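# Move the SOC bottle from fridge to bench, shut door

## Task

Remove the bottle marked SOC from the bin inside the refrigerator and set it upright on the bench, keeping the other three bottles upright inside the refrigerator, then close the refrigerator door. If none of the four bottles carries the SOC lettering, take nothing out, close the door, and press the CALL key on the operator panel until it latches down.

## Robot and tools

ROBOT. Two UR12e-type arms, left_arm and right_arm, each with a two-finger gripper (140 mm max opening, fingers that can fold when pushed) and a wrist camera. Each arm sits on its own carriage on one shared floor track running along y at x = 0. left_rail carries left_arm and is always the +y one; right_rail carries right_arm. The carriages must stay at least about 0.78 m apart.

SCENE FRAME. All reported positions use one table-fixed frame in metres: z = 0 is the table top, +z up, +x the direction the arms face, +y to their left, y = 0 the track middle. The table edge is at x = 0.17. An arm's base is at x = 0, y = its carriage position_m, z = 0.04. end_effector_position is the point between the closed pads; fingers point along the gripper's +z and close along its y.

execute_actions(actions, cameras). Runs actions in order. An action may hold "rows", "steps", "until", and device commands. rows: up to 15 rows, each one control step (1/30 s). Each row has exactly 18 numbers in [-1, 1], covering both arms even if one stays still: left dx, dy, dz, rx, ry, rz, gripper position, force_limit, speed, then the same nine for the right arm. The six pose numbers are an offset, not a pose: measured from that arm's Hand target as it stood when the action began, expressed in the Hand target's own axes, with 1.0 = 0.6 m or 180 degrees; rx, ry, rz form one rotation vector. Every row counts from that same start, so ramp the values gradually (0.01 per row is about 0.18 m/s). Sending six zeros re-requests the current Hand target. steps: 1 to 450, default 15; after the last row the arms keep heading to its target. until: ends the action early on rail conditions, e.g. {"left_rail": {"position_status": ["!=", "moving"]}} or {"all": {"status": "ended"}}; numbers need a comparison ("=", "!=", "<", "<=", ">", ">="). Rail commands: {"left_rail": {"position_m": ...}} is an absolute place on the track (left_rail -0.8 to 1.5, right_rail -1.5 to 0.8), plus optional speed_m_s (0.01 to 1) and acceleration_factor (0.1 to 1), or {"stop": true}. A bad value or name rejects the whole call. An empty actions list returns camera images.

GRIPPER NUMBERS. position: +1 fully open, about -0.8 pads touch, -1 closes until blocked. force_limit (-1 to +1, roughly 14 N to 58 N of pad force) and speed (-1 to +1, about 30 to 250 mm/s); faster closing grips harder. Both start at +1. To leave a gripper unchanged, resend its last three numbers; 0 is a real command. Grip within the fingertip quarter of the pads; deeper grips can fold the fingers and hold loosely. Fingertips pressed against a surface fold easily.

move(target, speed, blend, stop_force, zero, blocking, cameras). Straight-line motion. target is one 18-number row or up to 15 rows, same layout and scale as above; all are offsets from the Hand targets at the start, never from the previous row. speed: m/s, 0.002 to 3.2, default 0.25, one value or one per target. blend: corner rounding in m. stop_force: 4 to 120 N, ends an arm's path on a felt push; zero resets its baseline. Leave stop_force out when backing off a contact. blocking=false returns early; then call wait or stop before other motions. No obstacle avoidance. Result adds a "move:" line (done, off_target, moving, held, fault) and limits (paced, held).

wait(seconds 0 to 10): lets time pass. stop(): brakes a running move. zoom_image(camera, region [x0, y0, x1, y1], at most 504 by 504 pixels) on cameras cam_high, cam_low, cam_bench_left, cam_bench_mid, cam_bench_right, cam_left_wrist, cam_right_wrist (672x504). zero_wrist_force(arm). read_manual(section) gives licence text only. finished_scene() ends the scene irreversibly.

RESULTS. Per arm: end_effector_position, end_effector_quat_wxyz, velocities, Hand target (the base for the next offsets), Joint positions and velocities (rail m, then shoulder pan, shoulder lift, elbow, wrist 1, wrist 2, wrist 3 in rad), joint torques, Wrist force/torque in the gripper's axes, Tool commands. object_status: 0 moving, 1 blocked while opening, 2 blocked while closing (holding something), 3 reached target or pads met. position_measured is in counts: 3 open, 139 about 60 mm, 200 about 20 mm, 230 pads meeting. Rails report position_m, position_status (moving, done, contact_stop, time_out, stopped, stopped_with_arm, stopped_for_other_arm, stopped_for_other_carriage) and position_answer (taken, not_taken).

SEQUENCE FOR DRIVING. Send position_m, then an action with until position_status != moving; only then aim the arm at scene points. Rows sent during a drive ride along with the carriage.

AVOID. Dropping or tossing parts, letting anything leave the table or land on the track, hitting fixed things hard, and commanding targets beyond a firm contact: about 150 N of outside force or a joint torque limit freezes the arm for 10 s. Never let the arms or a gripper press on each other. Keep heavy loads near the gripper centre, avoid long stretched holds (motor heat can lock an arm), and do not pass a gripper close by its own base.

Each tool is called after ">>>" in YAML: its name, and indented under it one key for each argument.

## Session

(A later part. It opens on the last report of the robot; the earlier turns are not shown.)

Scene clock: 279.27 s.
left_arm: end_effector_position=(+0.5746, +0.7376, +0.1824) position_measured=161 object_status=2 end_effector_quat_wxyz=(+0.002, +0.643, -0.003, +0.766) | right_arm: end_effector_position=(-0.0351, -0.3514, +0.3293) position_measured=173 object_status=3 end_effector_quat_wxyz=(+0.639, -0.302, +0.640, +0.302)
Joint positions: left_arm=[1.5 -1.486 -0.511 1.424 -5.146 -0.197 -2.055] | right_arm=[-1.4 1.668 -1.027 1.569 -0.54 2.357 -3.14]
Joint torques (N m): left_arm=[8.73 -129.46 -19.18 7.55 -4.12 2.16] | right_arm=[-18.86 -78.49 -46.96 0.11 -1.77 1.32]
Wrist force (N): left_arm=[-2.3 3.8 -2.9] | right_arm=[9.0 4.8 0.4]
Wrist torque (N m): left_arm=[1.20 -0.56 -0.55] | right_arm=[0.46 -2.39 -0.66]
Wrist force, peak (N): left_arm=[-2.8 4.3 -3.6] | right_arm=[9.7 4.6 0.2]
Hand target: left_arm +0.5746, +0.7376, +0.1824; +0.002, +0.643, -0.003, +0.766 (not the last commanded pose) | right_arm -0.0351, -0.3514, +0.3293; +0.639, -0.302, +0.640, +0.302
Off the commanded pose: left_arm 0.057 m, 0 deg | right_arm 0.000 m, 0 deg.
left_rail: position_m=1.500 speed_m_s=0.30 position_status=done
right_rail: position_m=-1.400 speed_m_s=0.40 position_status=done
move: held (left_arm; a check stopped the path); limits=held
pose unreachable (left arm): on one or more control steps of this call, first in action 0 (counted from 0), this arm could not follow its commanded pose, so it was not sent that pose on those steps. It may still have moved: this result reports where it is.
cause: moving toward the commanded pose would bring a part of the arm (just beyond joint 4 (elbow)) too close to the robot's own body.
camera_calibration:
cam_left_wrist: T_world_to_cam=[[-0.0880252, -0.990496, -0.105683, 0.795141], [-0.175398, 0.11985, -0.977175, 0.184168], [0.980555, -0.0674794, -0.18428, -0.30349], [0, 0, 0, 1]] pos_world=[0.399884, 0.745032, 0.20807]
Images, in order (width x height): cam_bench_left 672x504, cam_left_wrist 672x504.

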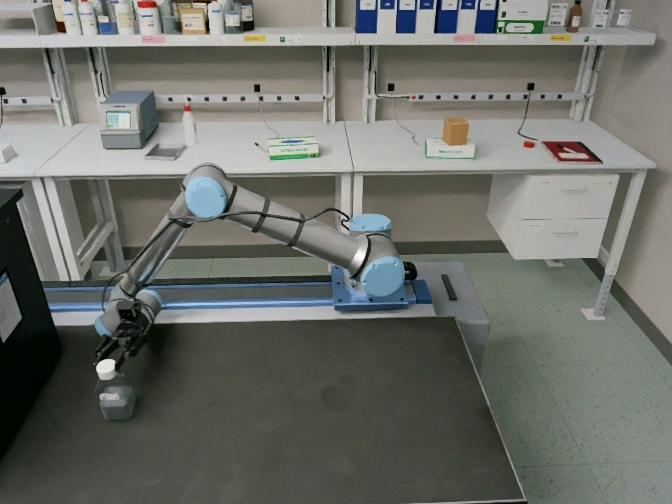

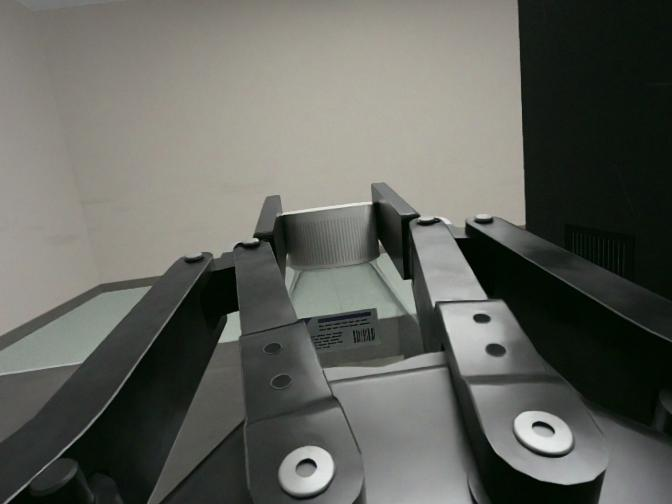

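>>> move:
  target: [0.043,-0.135,-0.053,-0.328,0,-0.057,-1,0,-1,0,0,0,0,0,0,-0.35,0.5,-1]
  speed: 0.2
  cameras: ["cam_left_wrist","cam_bench_left"]

Scene clock: 280.37 s.
left_arm: end_effector_position=(+0.5745, +0.7376, +0.1824) position_measured=161 object_status=2 end_effector_quat_wxyz=(+0.002, +0.643, -0.004, +0.766) | right_arm: end_effector_position=(-0.0351, -0.3514, +0.3293) position_measured=173 object_status=3 end_effector_quat_wxyz=(+0.639, -0.302, +0.640, +0.302)
Joint positions: left_arm=[1.5 -1.486 -0.511 1.425 -5.144 -0.198 -2.058] | right_arm=[-1.4 1.668 -1.027 1.569 -0.54 2.357 -3.14]
Joint torques (N m): left_arm=[9.41 -106.82 -32.53 1.26 -1.65 4.3] | right_arm=[-18.02 -78.15 -46.39 0.05 -2.06 1.19]
Wrist force (N): left_arm=[-2.2 3.9 -3.4] | right_arm=[8.6 4.6 0.3]
Wrist torque (N m): left_arm=[1.22 -0.60 -0.56] | right_arm=[0.45 -2.31 -0.67]
Wrist force, peak (N): left_arm=[-2.5 4.4 -3.6] | right_arm=[9.3 5.2 0.2]
Hand target: left_arm +0.5746, +0.7376, +0.1824; +0.002, +0.643, -0.004, +0.766 (not the last commanded pose) | right_arm -0.0351, -0.3514, +0.3293; +0.639, -0.302, +0.640, +0.302
Off the commanded pose: left_arm 0.091 m, 60 deg | right_arm 0.000 m, 0 deg.
left_rail: position_m=1.500 speed_m_s=0.30 position_status=done
right_rail: position_m=-1.400 speed_m_s=0.40 position_status=done
move: held (left_arm; a check stopped the path); limits=held
pose unreachable (left arm): on one or more control steps of this call, first in action 0 (counted from 0), this arm could not follow its commanded pose, so it was not sent that pose on those steps. It may still have moved: this result reports where it is.
cause: moving toward the commanded pose would bring a part of the arm (just beyond joint 4 (elbow)) too close to the robot's own body.
camera_calibration:
cam_left_wrist: T_world_to_cam=[[-0.0886054, -0.990412, -0.105988, 0.795482], [-0.17542, 0.12026, -0.977121, 0.183945], [0.980498, -0.0679857, -0.184394, -0.303041], [0, 0, 0, 1]] pos_world=[0.399883, 0.745132, 0.208169]
Images, in order (width x height): cam_bench_left 672x504, cam_left_wrist 672x504.

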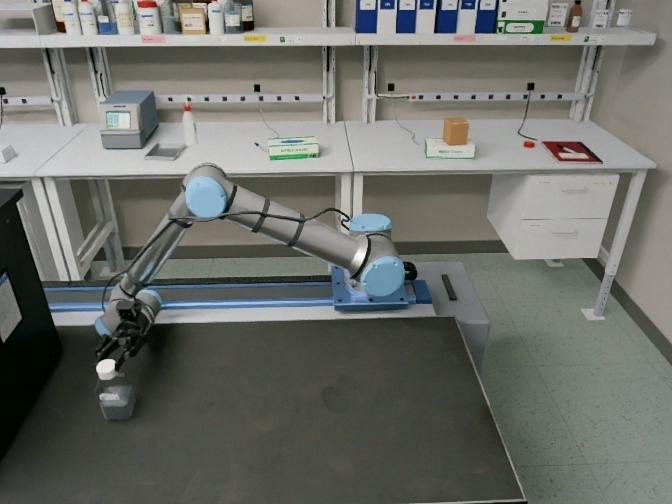

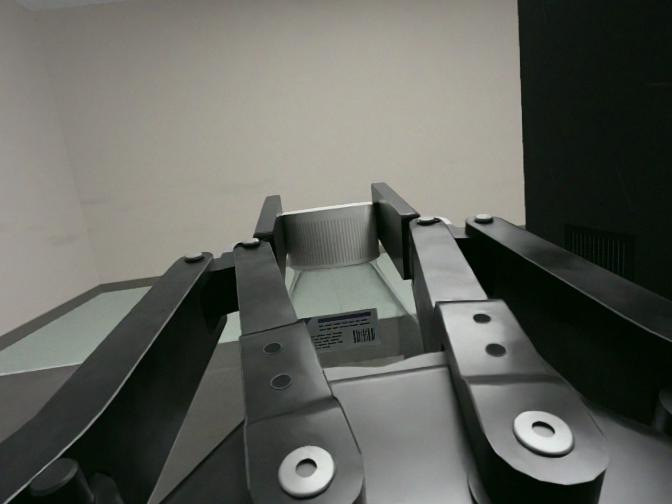

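>>> move:
  target:
    - [0.131,0,0.0227,0,0,0,-1,0,-1,0,0,0,0,0,0,-0.35,0.5,-1]
    - [0.141,-0.135,-0.036,-0.328,0,-0.057,-1,0,-1,0,0,0,0,0,0,-0.35,0.5,-1]
  speed: 0.2
  cameras: ["cam_left_wrist","cam_bench_left"]

Scene clock: 284.90 s.
left_arm: end_effector_position=(+0.5392, +0.8186, +0.2623) position_measured=161 object_status=2 end_effector_quat_wxyz=(+0.383, +0.556, -0.325, +0.662) | right_arm: end_effector_position=(-0.0351, -0.3514, +0.3293) position_measured=173 object_status=3 end_effector_quat_wxyz=(+0.639, -0.302, +0.640, +0.302)
Joint positions: left_arm=[1.5 -1.136 -0.777 2.182 -4.718 -1.49 -3.123] | right_arm=[-1.4 1.668 -1.027 1.569 -0.54 2.357 -3.14]
Joint torques (N m): left_arm=[12.85 -72.07 -19.6 -0.81 -1.59 -3.78] | right_arm=[-19.45 -78.77 -46.24 0.06 -1.93 1.32]
Wrist force (N): left_arm=[-2.6 3.9 -3.3] | right_arm=[8.9 4.9 0.2]
Wrist torque (N m): left_arm=[1.24 -0.43 -0.37] | right_arm=[0.51 -2.36 -0.66]
Wrist force, peak (N): left_arm=[-3.6 4.9 -3.4] | right_arm=[9.6 4.8 0.5]
Hand target: left_arm +0.5392, +0.8186, +0.2622; +0.383, +0.556, -0.325, +0.662 | right_arm -0.0351, -0.3514, +0.3293; +0.639, -0.302, +0.640, +0.302
Off the commanded pose: left_arm 0.000 m, 0 deg | right_arm 0.000 m, 0 deg.
left_rail: position_m=1.500 speed_m_s=0.30 position_status=done
right_rail: position_m=-1.400 speed_m_s=0.40 position_status=done
move: done
camera_calibration:
cam_left_wrist: T_world_to_cam=[[-0.901489, -0.419559, -0.106248, 0.852057], [0.0144114, 0.216252, -0.976231, 0.0647996], [0.432563, -0.881592, -0.188902, 0.714524], [0, 0, 0, 1]] pos_world=[0.458109, 0.973394, 0.288764]
Images, in order (width x height): cam_bench_left 672x504, cam_left_wrist 672x504.

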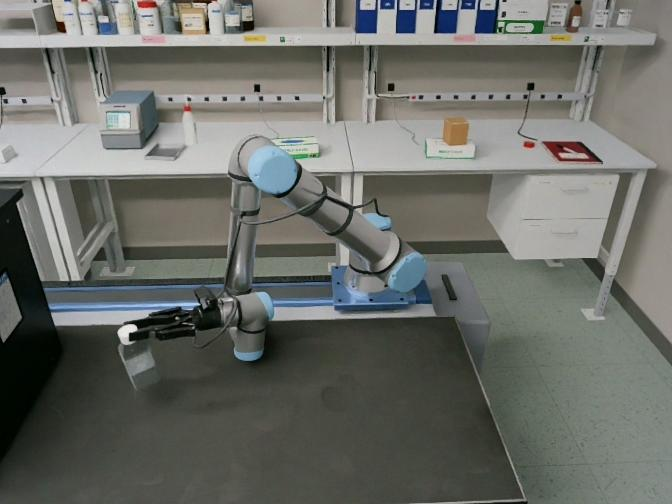

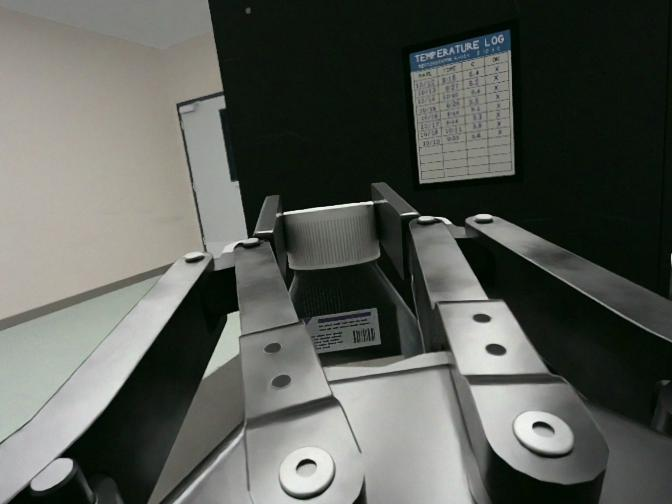

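>>> move:
  target:
    - [-0.1,0,-0.0174,0,0.033,0,-1,0,-1,0,0,0,0,0,0,-0.35,0.5,-1]
  speed: 0.1

>>> move:
  target: [-0.14,0,-0.04,0,0,0,-1,0,-1,0,0,0,0,0,0,-0.35,0.5,-1]
  speed: 0.025
  stop_force: 5
  cameras: ["cam_bench_left"]

>>> zoom_image:
  camera: "cam_bench_left"
  region: [60, 270, 310, 450]

Scene clock: 298.17 s.
left_arm: end_effector_position=(+0.5392, +0.8187, +0.2465) position_measured=161 object_status=2 end_effector_quat_wxyz=(+0.388, +0.547, -0.320, +0.669) | right_arm: end_effector_position=(-0.0351, -0.3514, +0.3293) position_measured=173 object_status=3 end_effector_quat_wxyz=(+0.639, -0.302, +0.640, +0.302)
Joint positions: left_arm=[1.5 -1.135 -0.728 2.161 -4.772 -1.491 -3.122] | right_arm=[-1.4 1.668 -1.027 1.569 -0.54 2.357 -3.14]
Joint torques (N m): left_arm=[-1.05 -82.85 -10.18 -2.03 0.39 0.16] | right_arm=[-17.62 -78.48 -45.65 0.02 -1.87 1.81]
Wrist force (N): left_arm=[-2.9 3.5 -3.2] | right_arm=[8.6 5.0 -0.3]
Wrist torque (N m): left_arm=[1.17 -0.45 -0.63] | right_arm=[0.53 -2.30 -0.66]
Wrist force, peak (N): left_arm=[-11.5 2.4 -7.8] | right_arm=[9.8 5.0 0.2]
Hand target: left_arm +0.5392, +0.8187, +0.2465; +0.388, +0.547, -0.320, +0.669 (not the last commanded pose) | right_arm -0.0351, -0.3514, +0.3293; +0.639, -0.302, +0.640, +0.302
Tool commands: left_gripper/position=-1.0 left_gripper/force_limit=+0.003922 left_gripper/speed=-1.0 right_gripper/position=-0.35 right_gripper/force_limit=+0.5 right_gripper/speed=-1.0
Off the commanded pose: left_arm 0.045 m, 4 deg | right_arm 0.000 m, 0 deg.
FORCE FAULT: contact force on the left arm reached its limit, and that arm stopped for 10 seconds. The contact can be on any part of that arm, not only on its tool. That arm's remaining commands of this call were not run. That arm's target is now where it stood when the stop ended, not its last command. That arm accepts commands again.
left_rail: position_m=1.500 speed_m_s=0.30 position_status=done
right_rail: position_m=-1.400 speed_m_s=0.40 position_status=done
move: fault (left_arm)

not run: an earlier result of this reply reported a stop or a fault. Calls in your next reply go to the robot.

Scaled by 2.016 from the camera's 672x504 image, which has a finer 960x720 frame.
This view is cut from an older image: the scene may have changed since it was taken.

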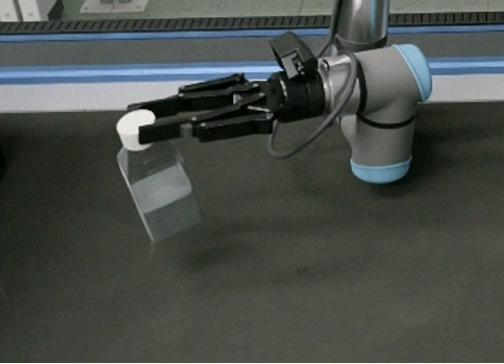

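>>> move:
  target:
    - [0.082,0,0.0164,0,0,0,-1,0,-1,0,0,0,0,0,0,-0.35,0.5,-1]
    - [0.0517,-0.174,0.248,0.331,-0.017,0.055,-1,0,-1,0,0,0,0,0,0,-0.35,0.5,-1]
  speed: [0.1,0.2]
  cameras: ["cam_bench_left","cam_left_wrist"]

Scene clock: 305.67 s.
left_arm: end_effector_position=(+0.6989, +0.7487, +0.3065) position_measured=161 object_status=2 end_effector_quat_wxyz=(+0.000, +0.656, +0.000, +0.755) | right_arm: end_effector_position=(-0.0351, -0.3514, +0.3293) position_measured=173 object_status=3 end_effector_quat_wxyz=(+0.639, -0.302, +0.640, +0.302)
Joint positions: left_arm=[1.5 -1.333 -0.629 1.469 -4.52 -0.275 -2.62] | right_arm=[-1.4 1.668 -1.027 1.569 -0.54 2.357 -3.14]
Joint torques (N m): left_arm=[14.05 -103.15 -41.69 -1.24 0.11 4.61] | right_arm=[-19.03 -78.25 -45.22 0.21 -1.53 2.21]
Wrist force (N): left_arm=[-2.2 3.4 -2.9] | right_arm=[8.9 4.5 0.2]
Wrist torque (N m): left_arm=[1.12 -0.54 -0.61] | right_arm=[0.42 -2.38 -0.66]
Wrist force, peak (N): left_arm=[-4.3 3.7 -3.7] | right_arm=[9.6 5.1 0.1]
Hand target: left_arm +0.6989, +0.7487, +0.3065; +0.000, +0.656, +0.000, +0.755 | right_arm -0.0351, -0.3514, +0.3293; +0.639, -0.302, +0.640, +0.302
Off the commanded pose: left_arm 0.000 m, 0 deg | right_arm 0.000 m, 0 deg.
left_rail: position_m=1.500 speed_m_s=0.30 position_status=done
right_rail: position_m=-1.400 speed_m_s=0.40 position_status=done
move: done
camera_calibration:
cam_left_wrist: T_world_to_cam=[[-0.0842899, -0.991522, -0.098895, 0.826257], [-0.210297, 0.114714, -0.970884, 0.352232], [0.973997, -0.0610384, -0.218183, -0.391603], [0, 0, 0, 1]] pos_world=[0.525139, 0.754943, 0.338248]
Images, in order (width x height): cam_bench_left 672x504, cam_left_wrist 672x504.

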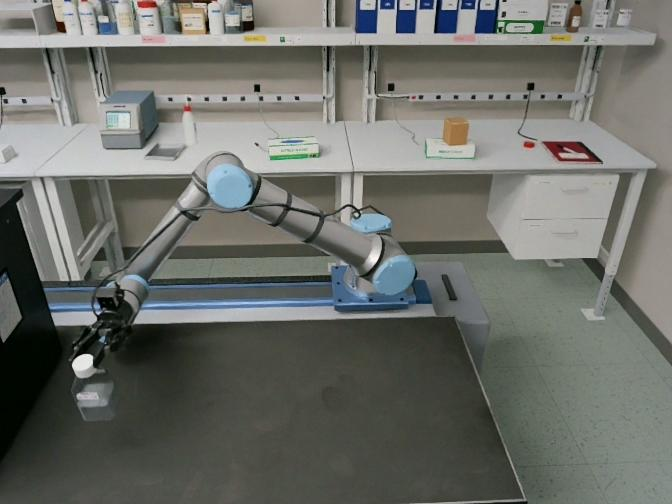

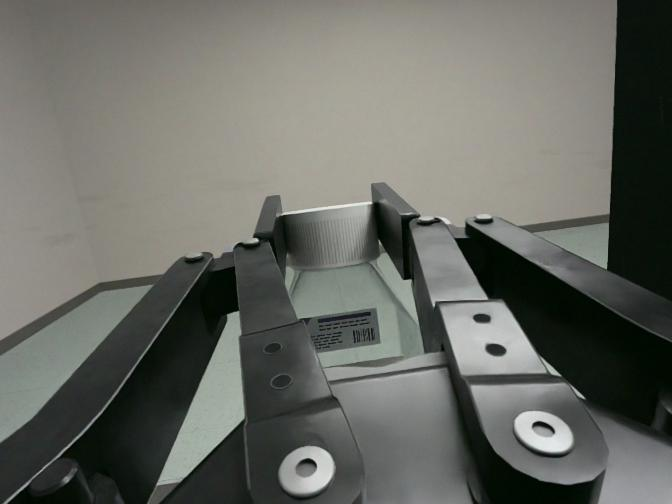

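>>> move:
  target:
    - [-0.13,0,-0.0182,0,0,0,-1,0,-1,0,0,0,0,0,0,-0.35,0.5,-1]
    - [-0.27,0,-0.038,0,0,0,-1,0,-1,0,0,0,0,0,0,-0.35,0.5,-1]
  speed: [0.08,0.025]
  blend: [0.01,0]
  stop_force: 8
  cameras: ["cam_bench_left","cam_left_wrist"]

Scene clock: 317.60 s.
left_arm: end_effector_position=(+0.6990, +0.7484, +0.2191) position_measured=161 object_status=2 end_effector_quat_wxyz=(+0.001, +0.656, +0.001, +0.755) | right_arm: end_effector_position=(-0.0351, -0.3514, +0.3293) position_measured=173 object_status=3 end_effector_quat_wxyz=(+0.639, -0.302, +0.640, +0.302)
Joint positions: left_arm=[1.5 -1.333 -0.518 1.439 -4.605 -0.275 -2.619] | right_arm=[-1.4 1.668 -1.027 1.569 -0.54 2.357 -3.14]
Joint torques (N m): left_arm=[0.85 -112.36 -27.76 1.87 -1.14 0.44] | right_arm=[-19.51 -80.76 -45.3 0.3 -1.68 1.8]
Wrist force (N): left_arm=[-3.0 3.8 -2.5] | right_arm=[9.1 5.0 -0.4]
Wrist torque (N m): left_arm=[1.20 -0.39 -0.58] | right_arm=[0.52 -2.41 -0.66]
Wrist force, peak (N): left_arm=[-4.1 4.0 -2.7] | right_arm=[9.8 5.2 -0.5]
Hand target: left_arm +0.6990, +0.7484, +0.2191; +0.001, +0.656, +0.001, +0.755 (not the last commanded pose) | right_arm -0.0351, -0.3514, +0.3293; +0.639, -0.302, +0.640, +0.302
Tool commands: left_gripper/position=-1.0 left_gripper/force_limit=+0.003922 left_gripper/speed=-1.0 right_gripper/position=-0.35 right_gripper/force_limit=+0.5 right_gripper/speed=-1.0
Off the commanded pose: left_arm 0.076 m, 0 deg | right_arm 0.000 m, 0 deg.
FORCE FAULT: contact force on the left arm reached its limit, and that arm stopped for 10 seconds. The contact can be on any part of that arm, not only on its tool. That arm's remaining commands of this call were not run. That arm's target is now where it stood when the stop ended, not its last command. That arm accepts commands again.
left_rail: position_m=1.500 speed_m_s=0.30 position_status=done
right_rail: position_m=-1.400 speed_m_s=0.40 position_status=done
move: fault (left_arm); path passed 1 of 2 targets
camera_calibration:
cam_left_wrist: T_world_to_cam=[[-0.0839868, -0.991769, -0.0966477, 0.816781], [-0.209633, 0.112405, -0.971298, 0.268762], [0.974166, -0.0613157, -0.217348, -0.411017], [0, 0, 0, 1]] pos_world=[0.525339, 0.754646, 0.250654]
Images, in order (width x height): cam_bench_left 672x504, cam_left_wrist 672x504.

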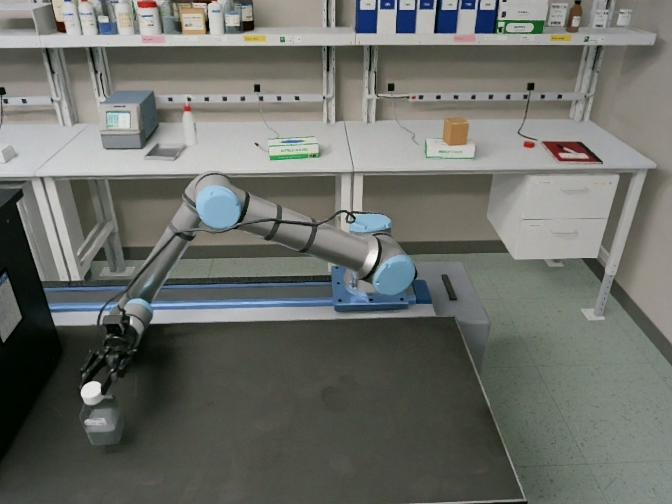

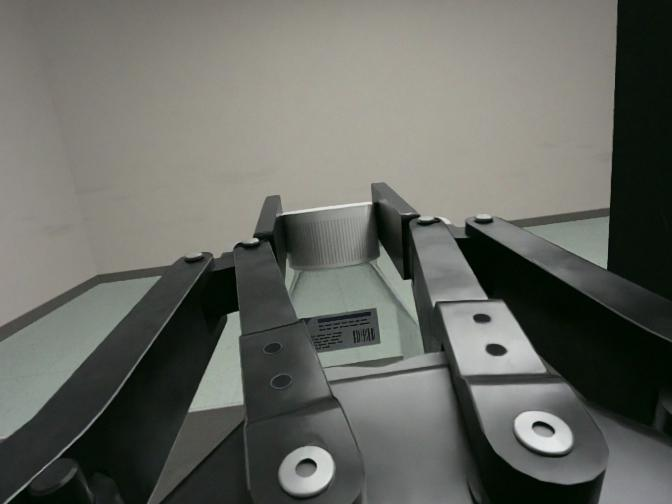

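>>> move:
  target:
    - [0.2145,0,0.03,0,0,0,-1,0,-1,0,0,0,0,0,0,-0.35,0.5,-1]
    - [0.344,0,-0.894,0,0,0,-1,0,-1,0,0,0,0,0,0,-0.35,0.5,-1]
  speed: [0.1,0.25]
  blend: [0.03,0]

>>> execute_actions:
  actions:
    - {"left_rail":{"position_m":1.2,"speed_m_s":0.2,"acceleration_factor":0.3},"steps":200,"until":{"all":{"status":"ended"}}}
  cameras: ["cam_left_wrist"]

Scene clock: 323.87 s.
left_arm: end_effector_position=(+0.1396, +0.7475, +0.3490) position_measured=161 object_status=2 end_effector_quat_wxyz=(+0.029, +0.585, -0.031, +0.810) | right_arm: end_effector_position=(-0.0351, -0.3514, +0.3293) position_measured=173 object_status=3 end_effector_quat_wxyz=(+0.639, -0.302, +0.640, +0.302)
Joint positions: left_arm=[1.5 -2.053 -0.917 1.632 -6.285 -0.501 -0.632] | right_arm=[-1.4 1.668 -1.027 1.569 -0.54 2.357 -3.14]
Joint torques (N m): left_arm=[10.61 -83.63 -38.52 2.92 -3.96 3.85] | right_arm=[-20.14 -79.21 -44.88 -0.05 -1.77 2.06]
Wrist force (N): left_arm=[-3.8 4.0 -3.7] | right_arm=[9.3 4.5 -0.4]
Wrist torque (N m): left_arm=[1.19 -0.23 -0.72] | right_arm=[0.41 -2.45 -0.66]
Wrist force, peak (N): left_arm=[-2.9 4.3 -6.4] | right_arm=[9.4 5.4 -0.3]
Hand target: left_arm +0.1390, +0.7484, +0.3483; +0.001, +0.656, +0.001, +0.755 | right_arm -0.0351, -0.3514, +0.3293; +0.639, -0.302, +0.640, +0.302
Off the commanded pose: left_arm 0.001 m, 11 deg | right_arm 0.000 m, 0 deg.
left_rail: position_m=1.500 speed_m_s=0.30 position_status=done
right_rail: position_m=-1.400 speed_m_s=0.40 position_status=done
joint sent to its limit (left arm) — joint 5 (wrist 1), lower limit.
move: off_target (left_arm)

Scene clock: 326.17 s.
left_arm: end_effector_position=(+0.1396, +0.4475, +0.3490) position_measured=161 object_status=2 end_effector_quat_wxyz=(+0.029, +0.584, -0.031, +0.810) | right_arm: end_effector_position=(-0.0351, -0.3514, +0.3293) position_measured=173 object_status=3 end_effector_quat_wxyz=(+0.639, -0.302, +0.640, +0.302)
Joint positions: left_arm=[1.2 -2.053 -0.917 1.631 -6.285 -0.503 -0.631] | right_arm=[-1.4 1.668 -1.027 1.569 -0.54 2.357 -3.14]
Joint torques (N m): left_arm=[11.76 -87.08 -34.55 5.17 -3.31 3.67] | right_arm=[-17.69 -78.41 -45.3 0.29 -1.57 2.12]
Wrist force (N): left_arm=[-4.0 4.2 -4.5] | right_arm=[9.3 4.8 0.2]
Wrist torque (N m): left_arm=[1.25 -0.21 -0.72] | right_arm=[0.48 -2.45 -0.66]
Wrist force, peak (N): left_arm=[-4.3 5.3 -4.5] | right_arm=[9.7 4.8 -0.3]
Hand target: left_arm +0.1390, +0.4484, +0.3483; +0.001, +0.656, +0.001, +0.755 | right_arm -0.0351, -0.3514, +0.3293; +0.639, -0.302, +0.640, +0.302
Tool commands: left_gripper/position=-1.0 left_gripper/force_limit=+0.0 left_gripper/speed=-1.0 right_gripper/position=-0.35 right_gripper/force_limit=+0.5 right_gripper/speed=-1.0
Off the commanded pose: left_arm 0.001 m, 11 deg | right_arm 0.000 m, 0 deg.
left_rail: position_m=1.200 speed_m_s=0.20 position_status=done
right_rail: position_m=-1.400 speed_m_s=0.40 position_status=done
joint sent to its limit (left arm) — joint 5 (wrist 1), lower limit.
camera_calibration:
cam_left_wrist: T_world_to_cam=[[-0.146851, -0.980639, -0.129546, 0.499155], [-0.0213135, 0.134073, -0.990742, 0.282278], [0.988929, -0.142731, -0.0405896, 0.11648], [0, 0, 0, 1]] pos_world=[-0.0358722, 0.468271, 0.349057]
Images, in order (width x height): cam_left_wrist 672x504.

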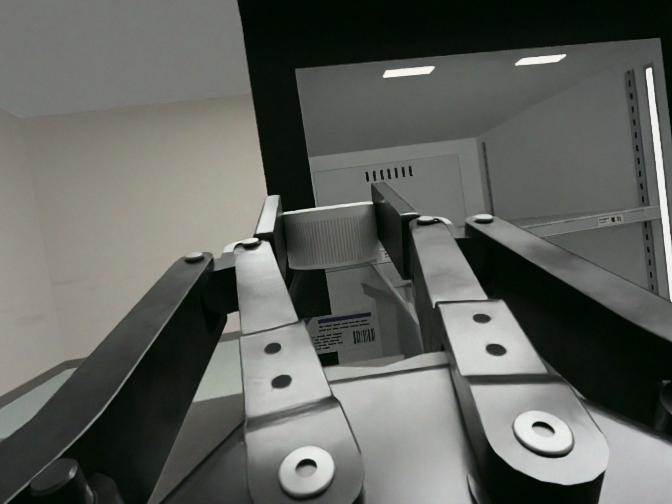

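>>> execute_actions:
  actions:
    - {"left_rail":{"position_m":1.5,"speed_m_s":0.2},"steps":200,"until":{"all":{"status":"ended"}}}

>>> move:
  target:
    - [-0.13,0,0.924,0,0,0,-1,0,-1,0,0,0,0,0,0,-0.35,0.5,-1]
    - [-0.197,0.0167,0.706,0,-0.0444,0,-1,0,-1,0,0,0,0,0,0,-0.35,0.5,-1]
    - [-0.187,0.0167,0.3735,0,-0.0444,0,-1,0,-1,0,0,0,0,0,0,-0.35,0.5,-1]
  speed: 0.25

Scene clock: 329.17 s.
left_arm: end_effector_position=(+0.1396, +0.7474, +0.3490) position_measured=161 object_status=2 end_effector_quat_wxyz=(+0.029, +0.584, -0.031, +0.810) | right_arm: end_effector_position=(-0.0351, -0.3514, +0.3293) position_measured=173 object_status=3 end_effector_quat_wxyz=(+0.639, -0.302, +0.640, +0.302)
Joint positions: left_arm=[1.5 -2.053 -0.917 1.631 -6.285 -0.503 -0.631] | right_arm=[-1.4 1.668 -1.027 1.569 -0.54 2.357 -3.14]
Joint torques (N m): left_arm=[10.49 -102.07 -28.07 7.8 -3.46 4.06] | right_arm=[-18.89 -79.39 -44.78 0.32 -1.86 1.84]
Wrist force (N): left_arm=[-4.0 4.2 -3.8] | right_arm=[9.2 4.3 -0.2]
Wrist torque (N m): left_arm=[1.24 -0.20 -0.72] | right_arm=[0.38 -2.42 -0.66]
Wrist force, peak (N): left_arm=[-4.2 5.7 -4.0] | right_arm=[10.0 5.1 -0.3]
Hand target: left_arm +0.1390, +0.7484, +0.3483; +0.001, +0.656, +0.001, +0.755 | right_arm -0.0351, -0.3514, +0.3293; +0.639, -0.302, +0.640, +0.302
Tool commands: left_gripper/position=-1.0 left_gripper/force_limit=+0.0 left_gripper/speed=-1.0 right_gripper/position=-0.35 right_gripper/force_limit=+0.5 right_gripper/speed=-1.0
Off the commanded pose: left_arm 0.001 m, 11 deg | right_arm 0.000 m, 0 deg.
left_rail: position_m=1.500 speed_m_s=0.20 position_status=done
right_rail: position_m=-1.400 speed_m_s=0.40 position_status=done
joint sent to its limit (left arm) — joint 5 (wrist 1), lower limit.

Scene clock: 335.40 s.
left_arm: end_effector_position=(+0.3767, +0.7383, +0.2687) position_measured=161 object_status=2 end_effector_quat_wxyz=(+0.001, +0.707, +0.001, +0.707) end_effector_velocity=(+0.000, +0.000, +0.000) end_effector_angular_velocity=(-0.003, +0.000, -0.001) | right_arm: end_effector_position=(-0.0351, -0.3514, +0.3293) position_measured=173 object_status=3 end_effector_quat_wxyz=(+0.639, -0.302, +0.640, +0.302)
Joint positions: left_arm=[1.5 -1.754 -0.751 1.781 -4.167 0.184 -3.15] | right_arm=[-1.4 1.668 -1.027 1.569 -0.54 2.357 -3.14]
Joint velocities: left_arm=[0 0 0 0.002 0.001 -0.001 -0.005] | right_arm=[within noise]
Joint torques (N m): left_arm=[-14.24 -86.58 -17.53 3.12 2.24 -3.44] | right_arm=[-18.89 -79.9 -44.61 0.36 -1.88 2.09]
Wrist force (N): left_arm=[-3.1 3.7 -2.9] | right_arm=[9.1 4.0 -0.2]
Wrist torque (N m): left_arm=[1.19 -0.32 -0.37] | right_arm=[0.31 -2.42 -0.66]
Wrist force, peak (N): left_arm=[-3.3 4.5 -6.7] | right_arm=[9.4 5.3 -0.4]
Hand target: left_arm +0.3766, +0.7383, +0.2686; +0.001, +0.707, +0.001, +0.708 | right_arm -0.0351, -0.3514, +0.3293; +0.639, -0.302, +0.640, +0.302
Off the commanded pose: left_arm 0.000 m, 0 deg | right_arm 0.000 m, 0 deg.
left_rail: position_m=1.500 speed_m_s=0.20 position_status=done
right_rail: position_m=-1.400 speed_m_s=0.40 position_status=done
move: done

>>> move:
  target: [0.128,0.06,-0.4,0,0,0,-1,0,-1,0,0,0,0,0,0,-0.35,0.5,-1]
  speed: 0.2

>>> execute_actions:
  actions:
    - {"left_rail":{"position_m":1.2,"speed_m_s":0.2},"steps":200,"until":{"all":{"status":"ended"}}}
  cameras: ["cam_left_wrist"]

Scene clock: 337.67 s.
left_arm: end_effector_position=(+0.1369, +0.7024, +0.3452) position_measured=161 object_status=2 end_effector_quat_wxyz=(+0.001, +0.707, +0.001, +0.707) | right_arm: end_effector_position=(-0.0351, -0.3514, +0.3293) position_measured=173 object_status=3 end_effector_quat_wxyz=(+0.639, -0.302, +0.640, +0.302)
Joint positions: left_arm=[1.5 -2.034 -0.792 1.649 -3.996 0.464 -3.147] | right_arm=[-1.4 1.668 -1.027 1.569 -0.54 2.357 -3.14]
Joint torques (N m): left_arm=[-11.66 -91.13 -38.04 5.53 1.77 -3.37] | right_arm=[-18.94 -80.41 -44.43 0.05 -1.77 2.36]
Wrist force (N): left_arm=[-4.0 3.5 -3.7] | right_arm=[9.0 4.8 0.2]
Wrist torque (N m): left_arm=[1.07 -0.17 -0.54] | right_arm=[0.48 -2.38 -0.66]
Wrist force, peak (N): left_arm=[-3.2 3.5 -5.3] | right_arm=[9.5 5.4 0.1]
Hand target: left_arm +0.1366, +0.7024, +0.3453; +0.001, +0.707, +0.001, +0.708 | right_arm -0.0351, -0.3514, +0.3293; +0.639, -0.302, +0.640, +0.302
Off the commanded pose: left_arm 0.000 m, 0 deg | right_arm 0.000 m, 0 deg.
left_rail: position_m=1.500 speed_m_s=0.20 position_status=done
right_rail: position_m=-1.400 speed_m_s=0.40 position_status=done
move: done

Scene clock: 339.97 s.
left_arm: end_effector_position=(+0.1366, +0.4024, +0.3453) position_measured=161 object_status=2 end_effector_quat_wxyz=(+0.001, +0.707, +0.001, +0.708) | right_arm: end_effector_position=(-0.0351, -0.3514, +0.3293) position_measured=173 object_status=3 end_effector_quat_wxyz=(+0.639, -0.302, +0.640, +0.302)
Joint positions: left_arm=[1.2 -2.034 -0.792 1.649 -3.996 0.464 -3.147] | right_arm=[-1.4 1.668 -1.027 1.569 -0.54 2.357 -3.14]
Joint torques (N m): left_arm=[-10.23 -96.63 -30.69 3.27 0.8 -3.48] | right_arm=[-17.06 -80.1 -43.81 0.44 -2.12 2.08]
Wrist force (N): left_arm=[-4.2 3.2 -3.0] | right_arm=[8.7 4.9 0.3]
Wrist torque (N m): left_arm=[1.00 -0.11 -0.52] | right_arm=[0.50 -2.32 -0.65]
Wrist force, peak (N): left_arm=[-4.3 4.1 -3.3] | right_arm=[9.6 5.2 0.0]
Hand target: left_arm +0.1366, +0.4024, +0.3453; +0.001, +0.707, +0.001, +0.708 | right_arm -0.0351, -0.3514, +0.3293; +0.639, -0.302, +0.640, +0.302
Tool commands: left_gripper/position=-1.0 left_gripper/force_limit=+0.0 left_gripper/speed=-1.0 right_gripper/position=-0.35 right_gripper/force_limit=+0.5 right_gripper/speed=-1.0
Off the commanded pose: left_arm 0.000 m, 0 deg | right_arm 0.000 m, 0 deg.
left_rail: position_m=1.200 speed_m_s=0.20 position_status=done
right_rail: position_m=-1.400 speed_m_s=0.40 position_status=done
camera_calibration:
cam_left_wrist: T_world_to_cam=[[-0.0970067, -0.991734, -0.0839843, 0.436001], [-0.342535, 0.112494, -0.932746, 0.317121], [0.934484, -0.0617151, -0.350616, 0.194808], [0, 0, 0, 1]] pos_world=[-0.0311248, 0.408746, 0.400713]
Images, in order (width x height): cam_left_wrist 672x504.

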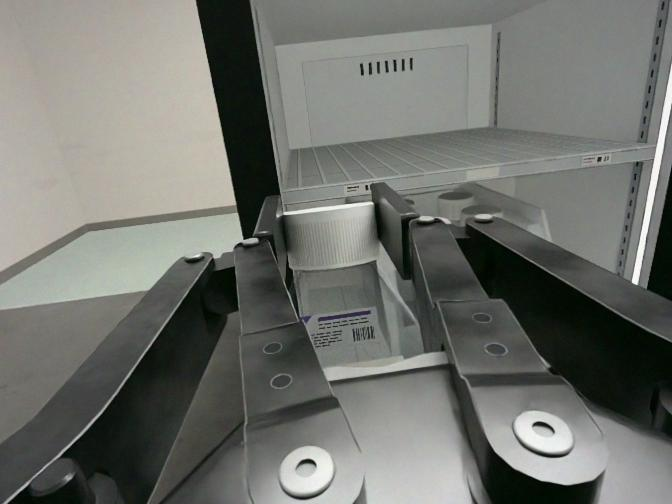

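>>> move:
  target: [-0.135,0.0357,0.11,0,0.089,0,-1,0,-1,0,0,0,0,0,0,-0.35,0.5,-1]
  speed: 0.15
  cameras: ["cam_left_wrist"]

Scene clock: 342.57 s.
left_arm: end_effector_position=(+0.2026, +0.3808, +0.2644) position_measured=161 object_status=2 end_effector_quat_wxyz=(+0.001, +0.601, +0.001, +0.799) | right_arm: end_effector_position=(-0.0351, -0.3514, +0.3293) position_measured=173 object_status=3 end_effector_quat_wxyz=(+0.639, -0.302, +0.640, +0.302)
Joint positions: left_arm=[1.2 -1.933 -0.651 1.773 -3.584 0.456 -3.773] | right_arm=[-1.4 1.668 -1.027 1.569 -0.54 2.357 -3.14]
Joint torques (N m): left_arm=[13.57 -91.37 -16.87 1.27 4.05 -3.46] | right_arm=[-19.19 -80.34 -44.58 0.2 -1.93 1.95]
Wrist force (N): left_arm=[-3.8 2.6 -4.2] | right_arm=[8.7 4.5 0.0]
Wrist torque (N m): left_arm=[0.90 -0.22 -0.41] | right_arm=[0.40 -2.34 -0.66]
Wrist force, peak (N): left_arm=[-5.5 3.6 -4.5] | right_arm=[9.6 5.1 -0.1]
Hand target: left_arm +0.2027, +0.3807, +0.2644; +0.001, +0.601, +0.001, +0.799 | right_arm -0.0351, -0.3514, +0.3293; +0.639, -0.302, +0.640, +0.302
Off the commanded pose: left_arm 0.000 m, 0 deg | right_arm 0.000 m, 0 deg.
left_rail: position_m=1.200 speed_m_s=0.20 position_status=done
right_rail: position_m=-1.400 speed_m_s=0.40 position_status=done
move: done
camera_calibration:
cam_left_wrist: T_world_to_cam=[[-0.0692971, -0.991782, -0.107551, 0.414778], [-0.0721425, 0.11251, -0.991028, 0.227392], [0.994984, -0.0609163, -0.0793463, 0.0190595], [0, 0, 0, 1]] pos_world=[0.0261836, 0.386946, 0.271474]
Images, in order (width x height): cam_left_wrist 672x504.

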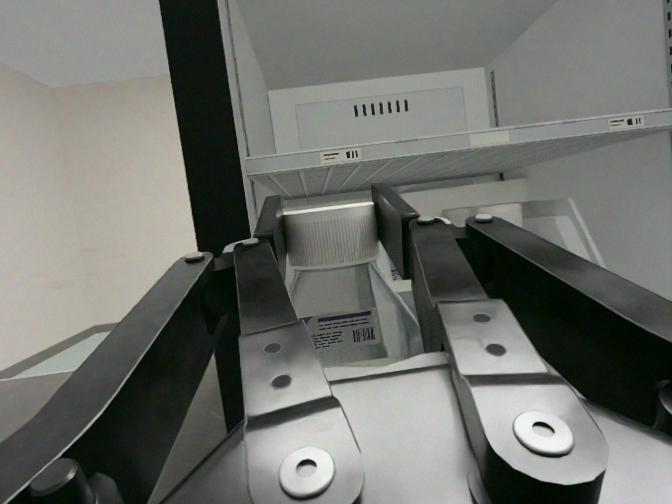

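>>> move:
  target: [-0.0717,0,0.285,0,0,0,-1,0,-1,0,0,0,0,0,0,-0.35,0.5,-1]
  speed: 0.06
  stop_force: 10
  cameras: ["cam_left_wrist"]

Scene clock: 344.10 s.
left_arm: end_effector_position=(+0.2027, +0.3808, +0.2644) position_measured=161 object_status=2 end_effector_quat_wxyz=(+0.001, +0.601, +0.001, +0.799) | right_arm: end_effector_position=(-0.0351, -0.3514, +0.3293) position_measured=173 object_status=3 end_effector_quat_wxyz=(+0.639, -0.302, +0.640, +0.302)
Joint positions: left_arm=[1.2 -1.933 -0.651 1.773 -3.583 0.456 -3.773] | right_arm=[-1.4 1.668 -1.027 1.569 -0.54 2.357 -3.14]
Joint torques (N m): left_arm=[-13.04 -100.08 -31.1 -4.69 4.68 4.28] | right_arm=[-19.16 -81.33 -44.11 0.04 -1.51 2.14]
Wrist force (N): left_arm=[-3.4 2.6 -4.2] | right_arm=[9.1 4.7 0.0]
Wrist torque (N m): left_arm=[0.90 -0.32 -0.47] | right_arm=[0.47 -2.41 -0.66]
Wrist force, peak (N): left_arm=[-4.0 3.2 -4.4] | right_arm=[9.5 4.9 -0.4]
Hand target: left_arm +0.2027, +0.3808, +0.2644; +0.001, +0.601, +0.001, +0.799 (not the last commanded pose) | right_arm -0.0351, -0.3514, +0.3293; +0.639, -0.302, +0.640, +0.302
Off the commanded pose: left_arm 0.176 m, 0 deg | right_arm 0.000 m, 0 deg.
left_rail: position_m=1.200 speed_m_s=0.20 position_status=done
right_rail: position_m=-1.400 speed_m_s=0.40 position_status=done
move: held (left_arm; a check stopped the path); limits=held
pose unreachable (left arm): on one or more control steps of this call, first in action 0 (counted from 0), this arm could not follow its commanded pose, so it was not sent that pose on those steps. It may still have moved: this result reports where it is.
cause: moving toward the commanded pose would bring a part of the arm (just beyond joint 5 (wrist 1)) too close to the robot's own body.
camera_calibration:
cam_left_wrist: T_world_to_cam=[[-0.0692869, -0.991781, -0.107559, 0.414787], [-0.0720436, 0.112511, -0.991035, 0.227399], [0.994992, -0.0609168, -0.079247, 0.0189332], [0, 0, 0, 1]] pos_world=[0.0262835, 0.386946, 0.271474]
Images, in order (width x height): cam_left_wrist 672x504.

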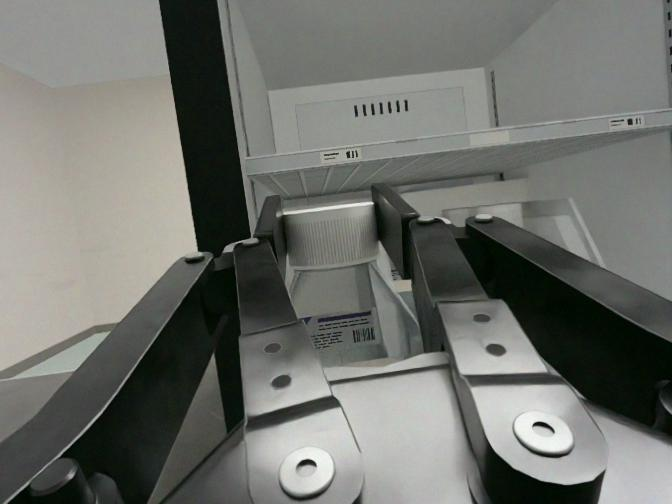

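>>> move:
  target:
    - [0.006,0,0,0,-0.04,0,-1,0,-1,0,0,0,0,0,0,-0.35,0.5,-1]
    - [-0.0755,0,0.2835,0,-0.04,0,-1,0,-1,0,0,0,0,0,0,-0.35,0.5,-1]
  speed: 0.06
  stop_force: 10
  cameras: ["cam_left_wrist"]

Scene clock: 349.73 s.
left_arm: end_effector_position=(+0.3787, +0.3809, +0.2680) position_measured=161 object_status=2 end_effector_quat_wxyz=(+0.001, +0.650, +0.001, +0.760) | right_arm: end_effector_position=(-0.0351, -0.3514, +0.3293) position_measured=173 object_status=3 end_effector_quat_wxyz=(+0.639, -0.302, +0.640, +0.302)
Joint positions: left_arm=[1.2 -1.733 -0.741 1.826 -3.462 0.225 -3.896] | right_arm=[-1.4 1.668 -1.027 1.569 -0.54 2.357 -3.14]
Joint torques (N m): left_arm=[12.9 -116.34 -18.82 -0.07 1.24 -3.71] | right_arm=[-16.64 -79.12 -43.34 0.17 -1.7 2.25]
Wrist force (N): left_arm=[-2.9 2.9 -3.5] | right_arm=[8.9 5.2 -0.2]
Wrist torque (N m): left_arm=[1.01 -0.36 -0.38] | right_arm=[0.57 -2.37 -0.66]
Wrist force, peak (N): left_arm=[-3.4 -0.2 -7.8] | right_arm=[9.5 5.4 0.1]
Hand target: left_arm +0.3787, +0.3809, +0.2680; +0.001, +0.650, +0.001, +0.760 | right_arm -0.0351, -0.3514, +0.3293; +0.639, -0.302, +0.640, +0.302
Off the commanded pose: left_arm 0.000 m, 0 deg | right_arm 0.000 m, 0 deg.
left_rail: position_m=1.200 speed_m_s=0.20 position_status=done
right_rail: position_m=-1.400 speed_m_s=0.40 position_status=done
move: done
camera_calibration:
cam_left_wrist: T_world_to_cam=[[-0.0825009, -0.991764, -0.0979687, 0.429934], [-0.195555, 0.112503, -0.974218, 0.285849], [0.977216, -0.0612156, -0.203226, -0.115793], [0, 0, 0, 1]] pos_world=[0.204524, 0.387146, 0.297067]
Images, in order (width x height): cam_left_wrist 672x504.

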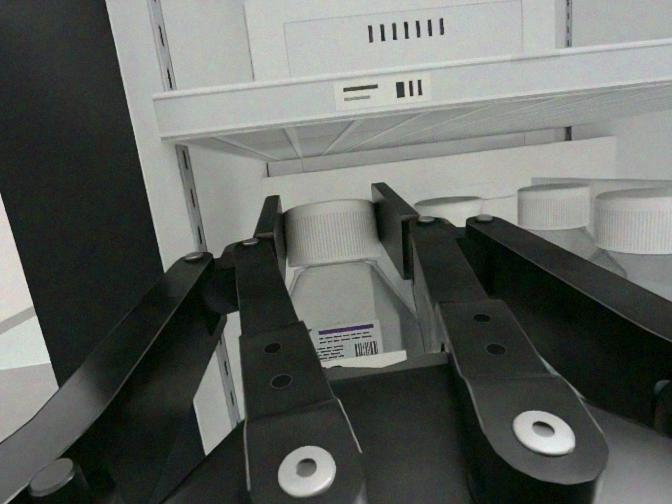

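>>> move:
  target: [-0.0576,0,-0.009,0,0,0,-1,0,-1,0,0,0,0,0,0,-0.35,0.5,-1]
  speed: 0.015
  stop_force: 12
  cameras: ["cam_left_wrist"]

Scene clock: 352.13 s.
left_arm: end_effector_position=(+0.3787, +0.3809, +0.2560) position_measured=161 object_status=2 end_effector_quat_wxyz=(+0.001, +0.650, +0.001, +0.760) | right_arm: end_effector_position=(-0.0351, -0.3514, +0.3293) position_measured=173 object_status=3 end_effector_quat_wxyz=(+0.639, -0.302, +0.640, +0.302)
Joint positions: left_arm=[1.2 -1.733 -0.723 1.823 -3.476 0.225 -3.897] | right_arm=[-1.4 1.668 -1.027 1.569 -0.54 2.357 -3.14]
Joint torques (N m): left_arm=[4.22 -106.73 -14.88 0.28 -0.41 -2.36] | right_arm=[-17.92 -78.61 -44.15 -0.01 -1.69 1.98]
Wrist force (N): left_arm=[8.9 2.1 -1.2] | right_arm=[8.9 4.7 0.0]
Wrist torque (N m): left_arm=[1.24 -0.02 -0.35] | right_arm=[0.46 -2.36 -0.66]
Wrist force, peak (N): left_arm=[23.8 -0.3 2.1] | right_arm=[9.6 4.9 -0.1]
Hand target: left_arm +0.3787, +0.3809, +0.2560; +0.001, +0.650, +0.001, +0.760 (not the last commanded pose) | right_arm -0.0351, -0.3514, +0.3293; +0.639, -0.302, +0.640, +0.302
Off the commanded pose: left_arm 0.023 m, 0 deg | right_arm 0.000 m, 0 deg.
left_rail: position_m=1.200 speed_m_s=0.20 position_status=done
right_rail: position_m=-1.400 speed_m_s=0.40 position_status=done
move: contact (left_arm)
camera_calibration:
cam_left_wrist: T_world_to_cam=[[-0.0825773, -0.991769, -0.0978513, 0.428743], [-0.195551, 0.112403, -0.974231, 0.2742], [0.977211, -0.0613144, -0.203224, -0.118193], [0, 0, 0, 1]] pos_world=[0.204524, 0.387146, 0.285068]
Images, in order (width x height): cam_left_wrist 672x504.

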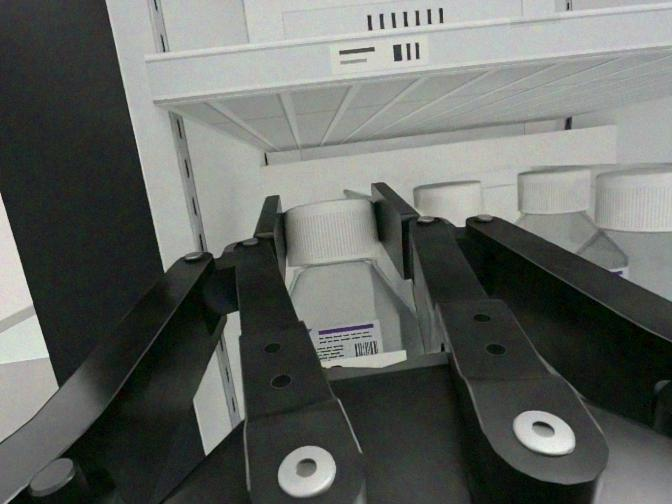

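>>> move:
  target: [-0.012,0,-0.006,0,0,0,-1,0,-1,0,0,0,0,0,0,-0.35,0.5,-1]
  speed: 0.01
  stop_force: 25
  cameras: ["cam_left_wrist"]

Scene clock: 353.83 s.
left_arm: end_effector_position=(+0.3785, +0.3810, +0.2552) position_measured=161 object_status=2 end_effector_quat_wxyz=(+0.001, +0.650, +0.002, +0.760) | right_arm: end_effector_position=(-0.0351, -0.3514, +0.3293) position_measured=173 object_status=3 end_effector_quat_wxyz=(+0.639, -0.302, +0.640, +0.302)
Joint positions: left_arm=[1.2 -1.733 -0.722 1.822 -3.478 0.225 -3.896] | right_arm=[-1.4 1.668 -1.027 1.569 -0.54 2.357 -3.14]
Joint torques (N m): left_arm=[7.79 -87.95 -10.59 1.33 -6.48 -3.78] | right_arm=[-18.63 -80.84 -43.94 -0.1 -1.78 1.91]
Wrist force (N): left_arm=[32.4 -0.7 2.9] | right_arm=[9.2 4.6 -0.3]
Wrist torque (N m): left_arm=[1.41 0.32 -0.42] | right_arm=[0.44 -2.44 -0.66]
Wrist force, peak (N): left_arm=[40.4 -2.3 4.3] | right_arm=[9.5 5.2 -0.6]
Hand target: left_arm +0.3785, +0.3810, +0.2552; +0.001, +0.650, +0.002, +0.760 (not the last commanded pose) | right_arm -0.0351, -0.3514, +0.3293; +0.639, -0.302, +0.640, +0.302
Off the commanded pose: left_arm 0.007 m, 0 deg | right_arm 0.000 m, 0 deg.
left_rail: position_m=1.200 speed_m_s=0.20 position_status=done
right_rail: position_m=-1.400 speed_m_s=0.40 position_status=done
move: contact (left_arm)
camera_calibration:
cam_left_wrist: T_world_to_cam=[[-0.0823138, -0.991815, -0.0976112, 0.428643], [-0.195499, 0.11211, -0.974275, 0.273486], [0.977243, -0.0611134, -0.203127, -0.118266], [0, 0, 0, 1]] pos_world=[0.204324, 0.387246, 0.284268]
Images, in order (width x height): cam_left_wrist 672x504.

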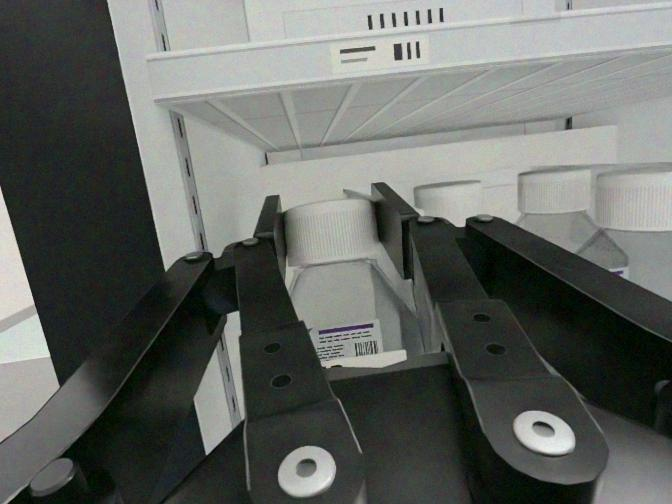

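>>> move:
  target:
    - [0.002,0,0,0,0,0,-0.15,0,-1,0,0,0,0,0,0,-0.35,0.5,-1]
    - [0.026,0,-0.158,0,0,0,-0.15,0,-1,0,0,0,0,0,0,-0.35,0.5,-1]
  speed: [0.02,0.06]
  cameras: ["cam_left_wrist"]

Scene clock: 356.97 s.
left_arm: end_effector_position=(+0.2826, +0.3809, +0.2560) position_measured=148 object_status=3 end_effector_quat_wxyz=(+0.001, +0.650, +0.002, +0.760) | right_arm: end_effector_position=(-0.0351, -0.3514, +0.3293) position_measured=173 object_status=3 end_effector_quat_wxyz=(+0.639, -0.302, +0.640, +0.302)
Joint positions: left_arm=[1.2 -1.85 -0.677 1.764 -3.714 0.32 -3.637] | right_arm=[-1.4 1.668 -1.027 1.569 -0.54 2.357 -3.14]
Joint torques (N m): left_arm=[-16.86 -88.72 -30.76 -4.22 3.39 4.27] | right_arm=[-17.94 -80.53 -43.87 0.17 -1.76 1.9]
Wrist force (N): left_arm=[0.7 2.6 -1.4] | right_arm=[8.9 4.7 -0.2]
Wrist torque (N m): left_arm=[0.93 -0.38 -0.64] | right_arm=[0.47 -2.36 -0.66]
Wrist force, peak (N): left_arm=[-25.5 82.2 16.2] | right_arm=[10.1 4.7 0.0]
Hand target: left_arm +0.2824, +0.3809, +0.2560; +0.001, +0.650, +0.002, +0.760 | right_arm -0.0351, -0.3514, +0.3293; +0.639, -0.302, +0.640, +0.302
Off the commanded pose: left_arm 0.000 m, 0 deg | right_arm 0.000 m, 0 deg.
left_rail: position_m=1.200 speed_m_s=0.20 position_status=done
right_rail: position_m=-1.400 speed_m_s=0.40 position_status=done
move: done
camera_calibration:
cam_left_wrist: T_world_to_cam=[[-0.0824011, -0.991809, -0.0975933, 0.42073], [-0.195393, 0.112104, -0.974297, 0.255526], [0.977257, -0.0612141, -0.20303, -0.0243816], [0, 0, 0, 1]] pos_world=[0.108424, 0.387146, 0.285068]
Images, in order (width x height): cam_left_wrist 672x504.

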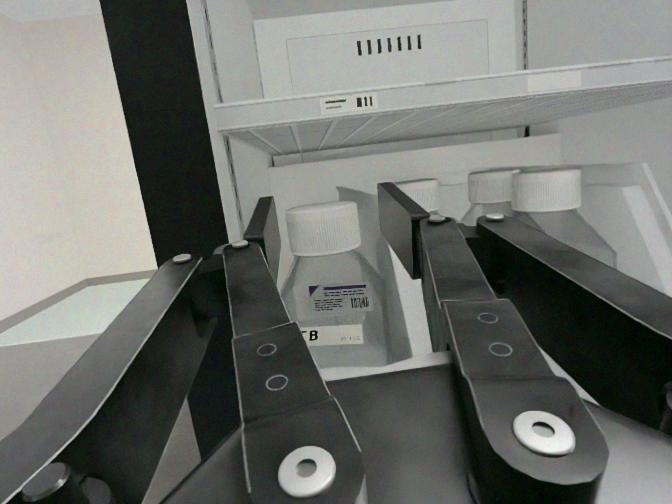

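>>> move:
  target:
    - [0.0,0,-0.15,0,0,0,-0.15,0,-1,0,0,0,0,0,0,-0.35,0.5,-1]
    - [0.14,0.183,-0.15,0,-0.0494,0,-0.15,0,-1,0,0,0,0,0,0,-0.35,0.5,-1]
  speed: 0.15
  blend: [0.02,0]
  cameras: ["cam_left_wrist"]

>>> zoom_image:
  camera: "cam_left_wrist"
  region: [220, 150, 440, 370]

Scene clock: 359.57 s.
left_arm: end_effector_position=(+0.1806, +0.2713, +0.3254) position_measured=148 object_status=3 end_effector_quat_wxyz=(+0.001, +0.707, +0.001, +0.707) | right_arm: end_effector_position=(-0.0351, -0.3514, +0.3293) position_measured=173 object_status=3 end_effector_quat_wxyz=(+0.639, -0.302, +0.640, +0.302)
Joint positions: left_arm=[1.2 -1.927 -0.629 1.346 -3.858 0.357 -3.145] | right_arm=[-1.4 1.668 -1.027 1.569 -0.54 2.357 -3.14]
Joint torques (N m): left_arm=[13.59 -101.76 -42.76 -0.78 0.74 3.9] | right_arm=[-17.6 -80.74 -43.72 0.39 -1.87 2.01]
Wrist force (N): left_arm=[0.8 2.2 -1.0] | right_arm=[9.1 4.7 -0.2]
Wrist torque (N m): left_arm=[0.77 -0.38 -0.64] | right_arm=[0.45 -2.42 -0.67]
Wrist force, peak (N): left_arm=[0.4 3.0 -2.2] | right_arm=[9.6 4.9 -0.4]
Hand target: left_arm +0.1806, +0.2712, +0.3254; +0.001, +0.707, +0.001, +0.707 | right_arm -0.0351, -0.3514, +0.3293; +0.639, -0.302, +0.640, +0.302
Off the commanded pose: left_arm 0.000 m, 0 deg | right_arm 0.000 m, 0 deg.
left_rail: position_m=1.200 speed_m_s=0.20 position_status=done
right_rail: position_m=-1.400 speed_m_s=0.40 position_status=done
move: done
camera_calibration:
cam_left_wrist: T_world_to_cam=[[-0.0969505, -0.991779, -0.0835167, 0.308443], [-0.343488, 0.112097, -0.932443, 0.328607], [0.93414, -0.0617138, -0.351532, 0.138951], [0, 0, 0, 1]] pos_world=[0.0129765, 0.277646, 0.381013]
Images, in order (width x height): cam_left_wrist 672x504.

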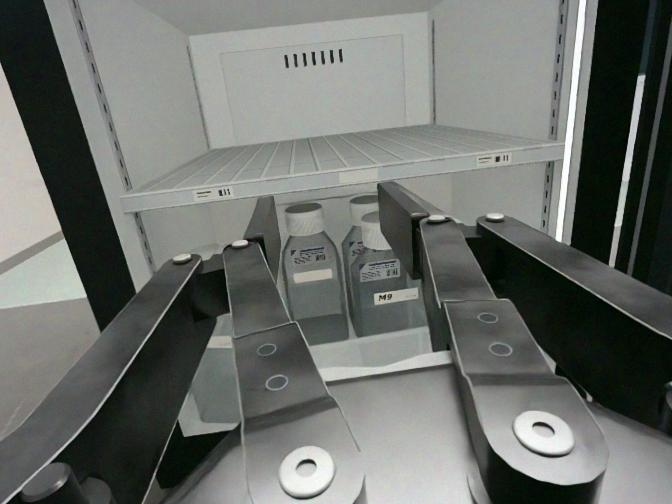

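Scaled by 2.291 from the camera's 672x504 image, which has a finer 960x720 frame.

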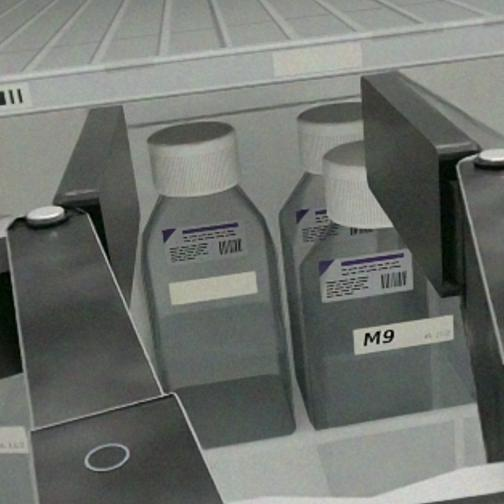

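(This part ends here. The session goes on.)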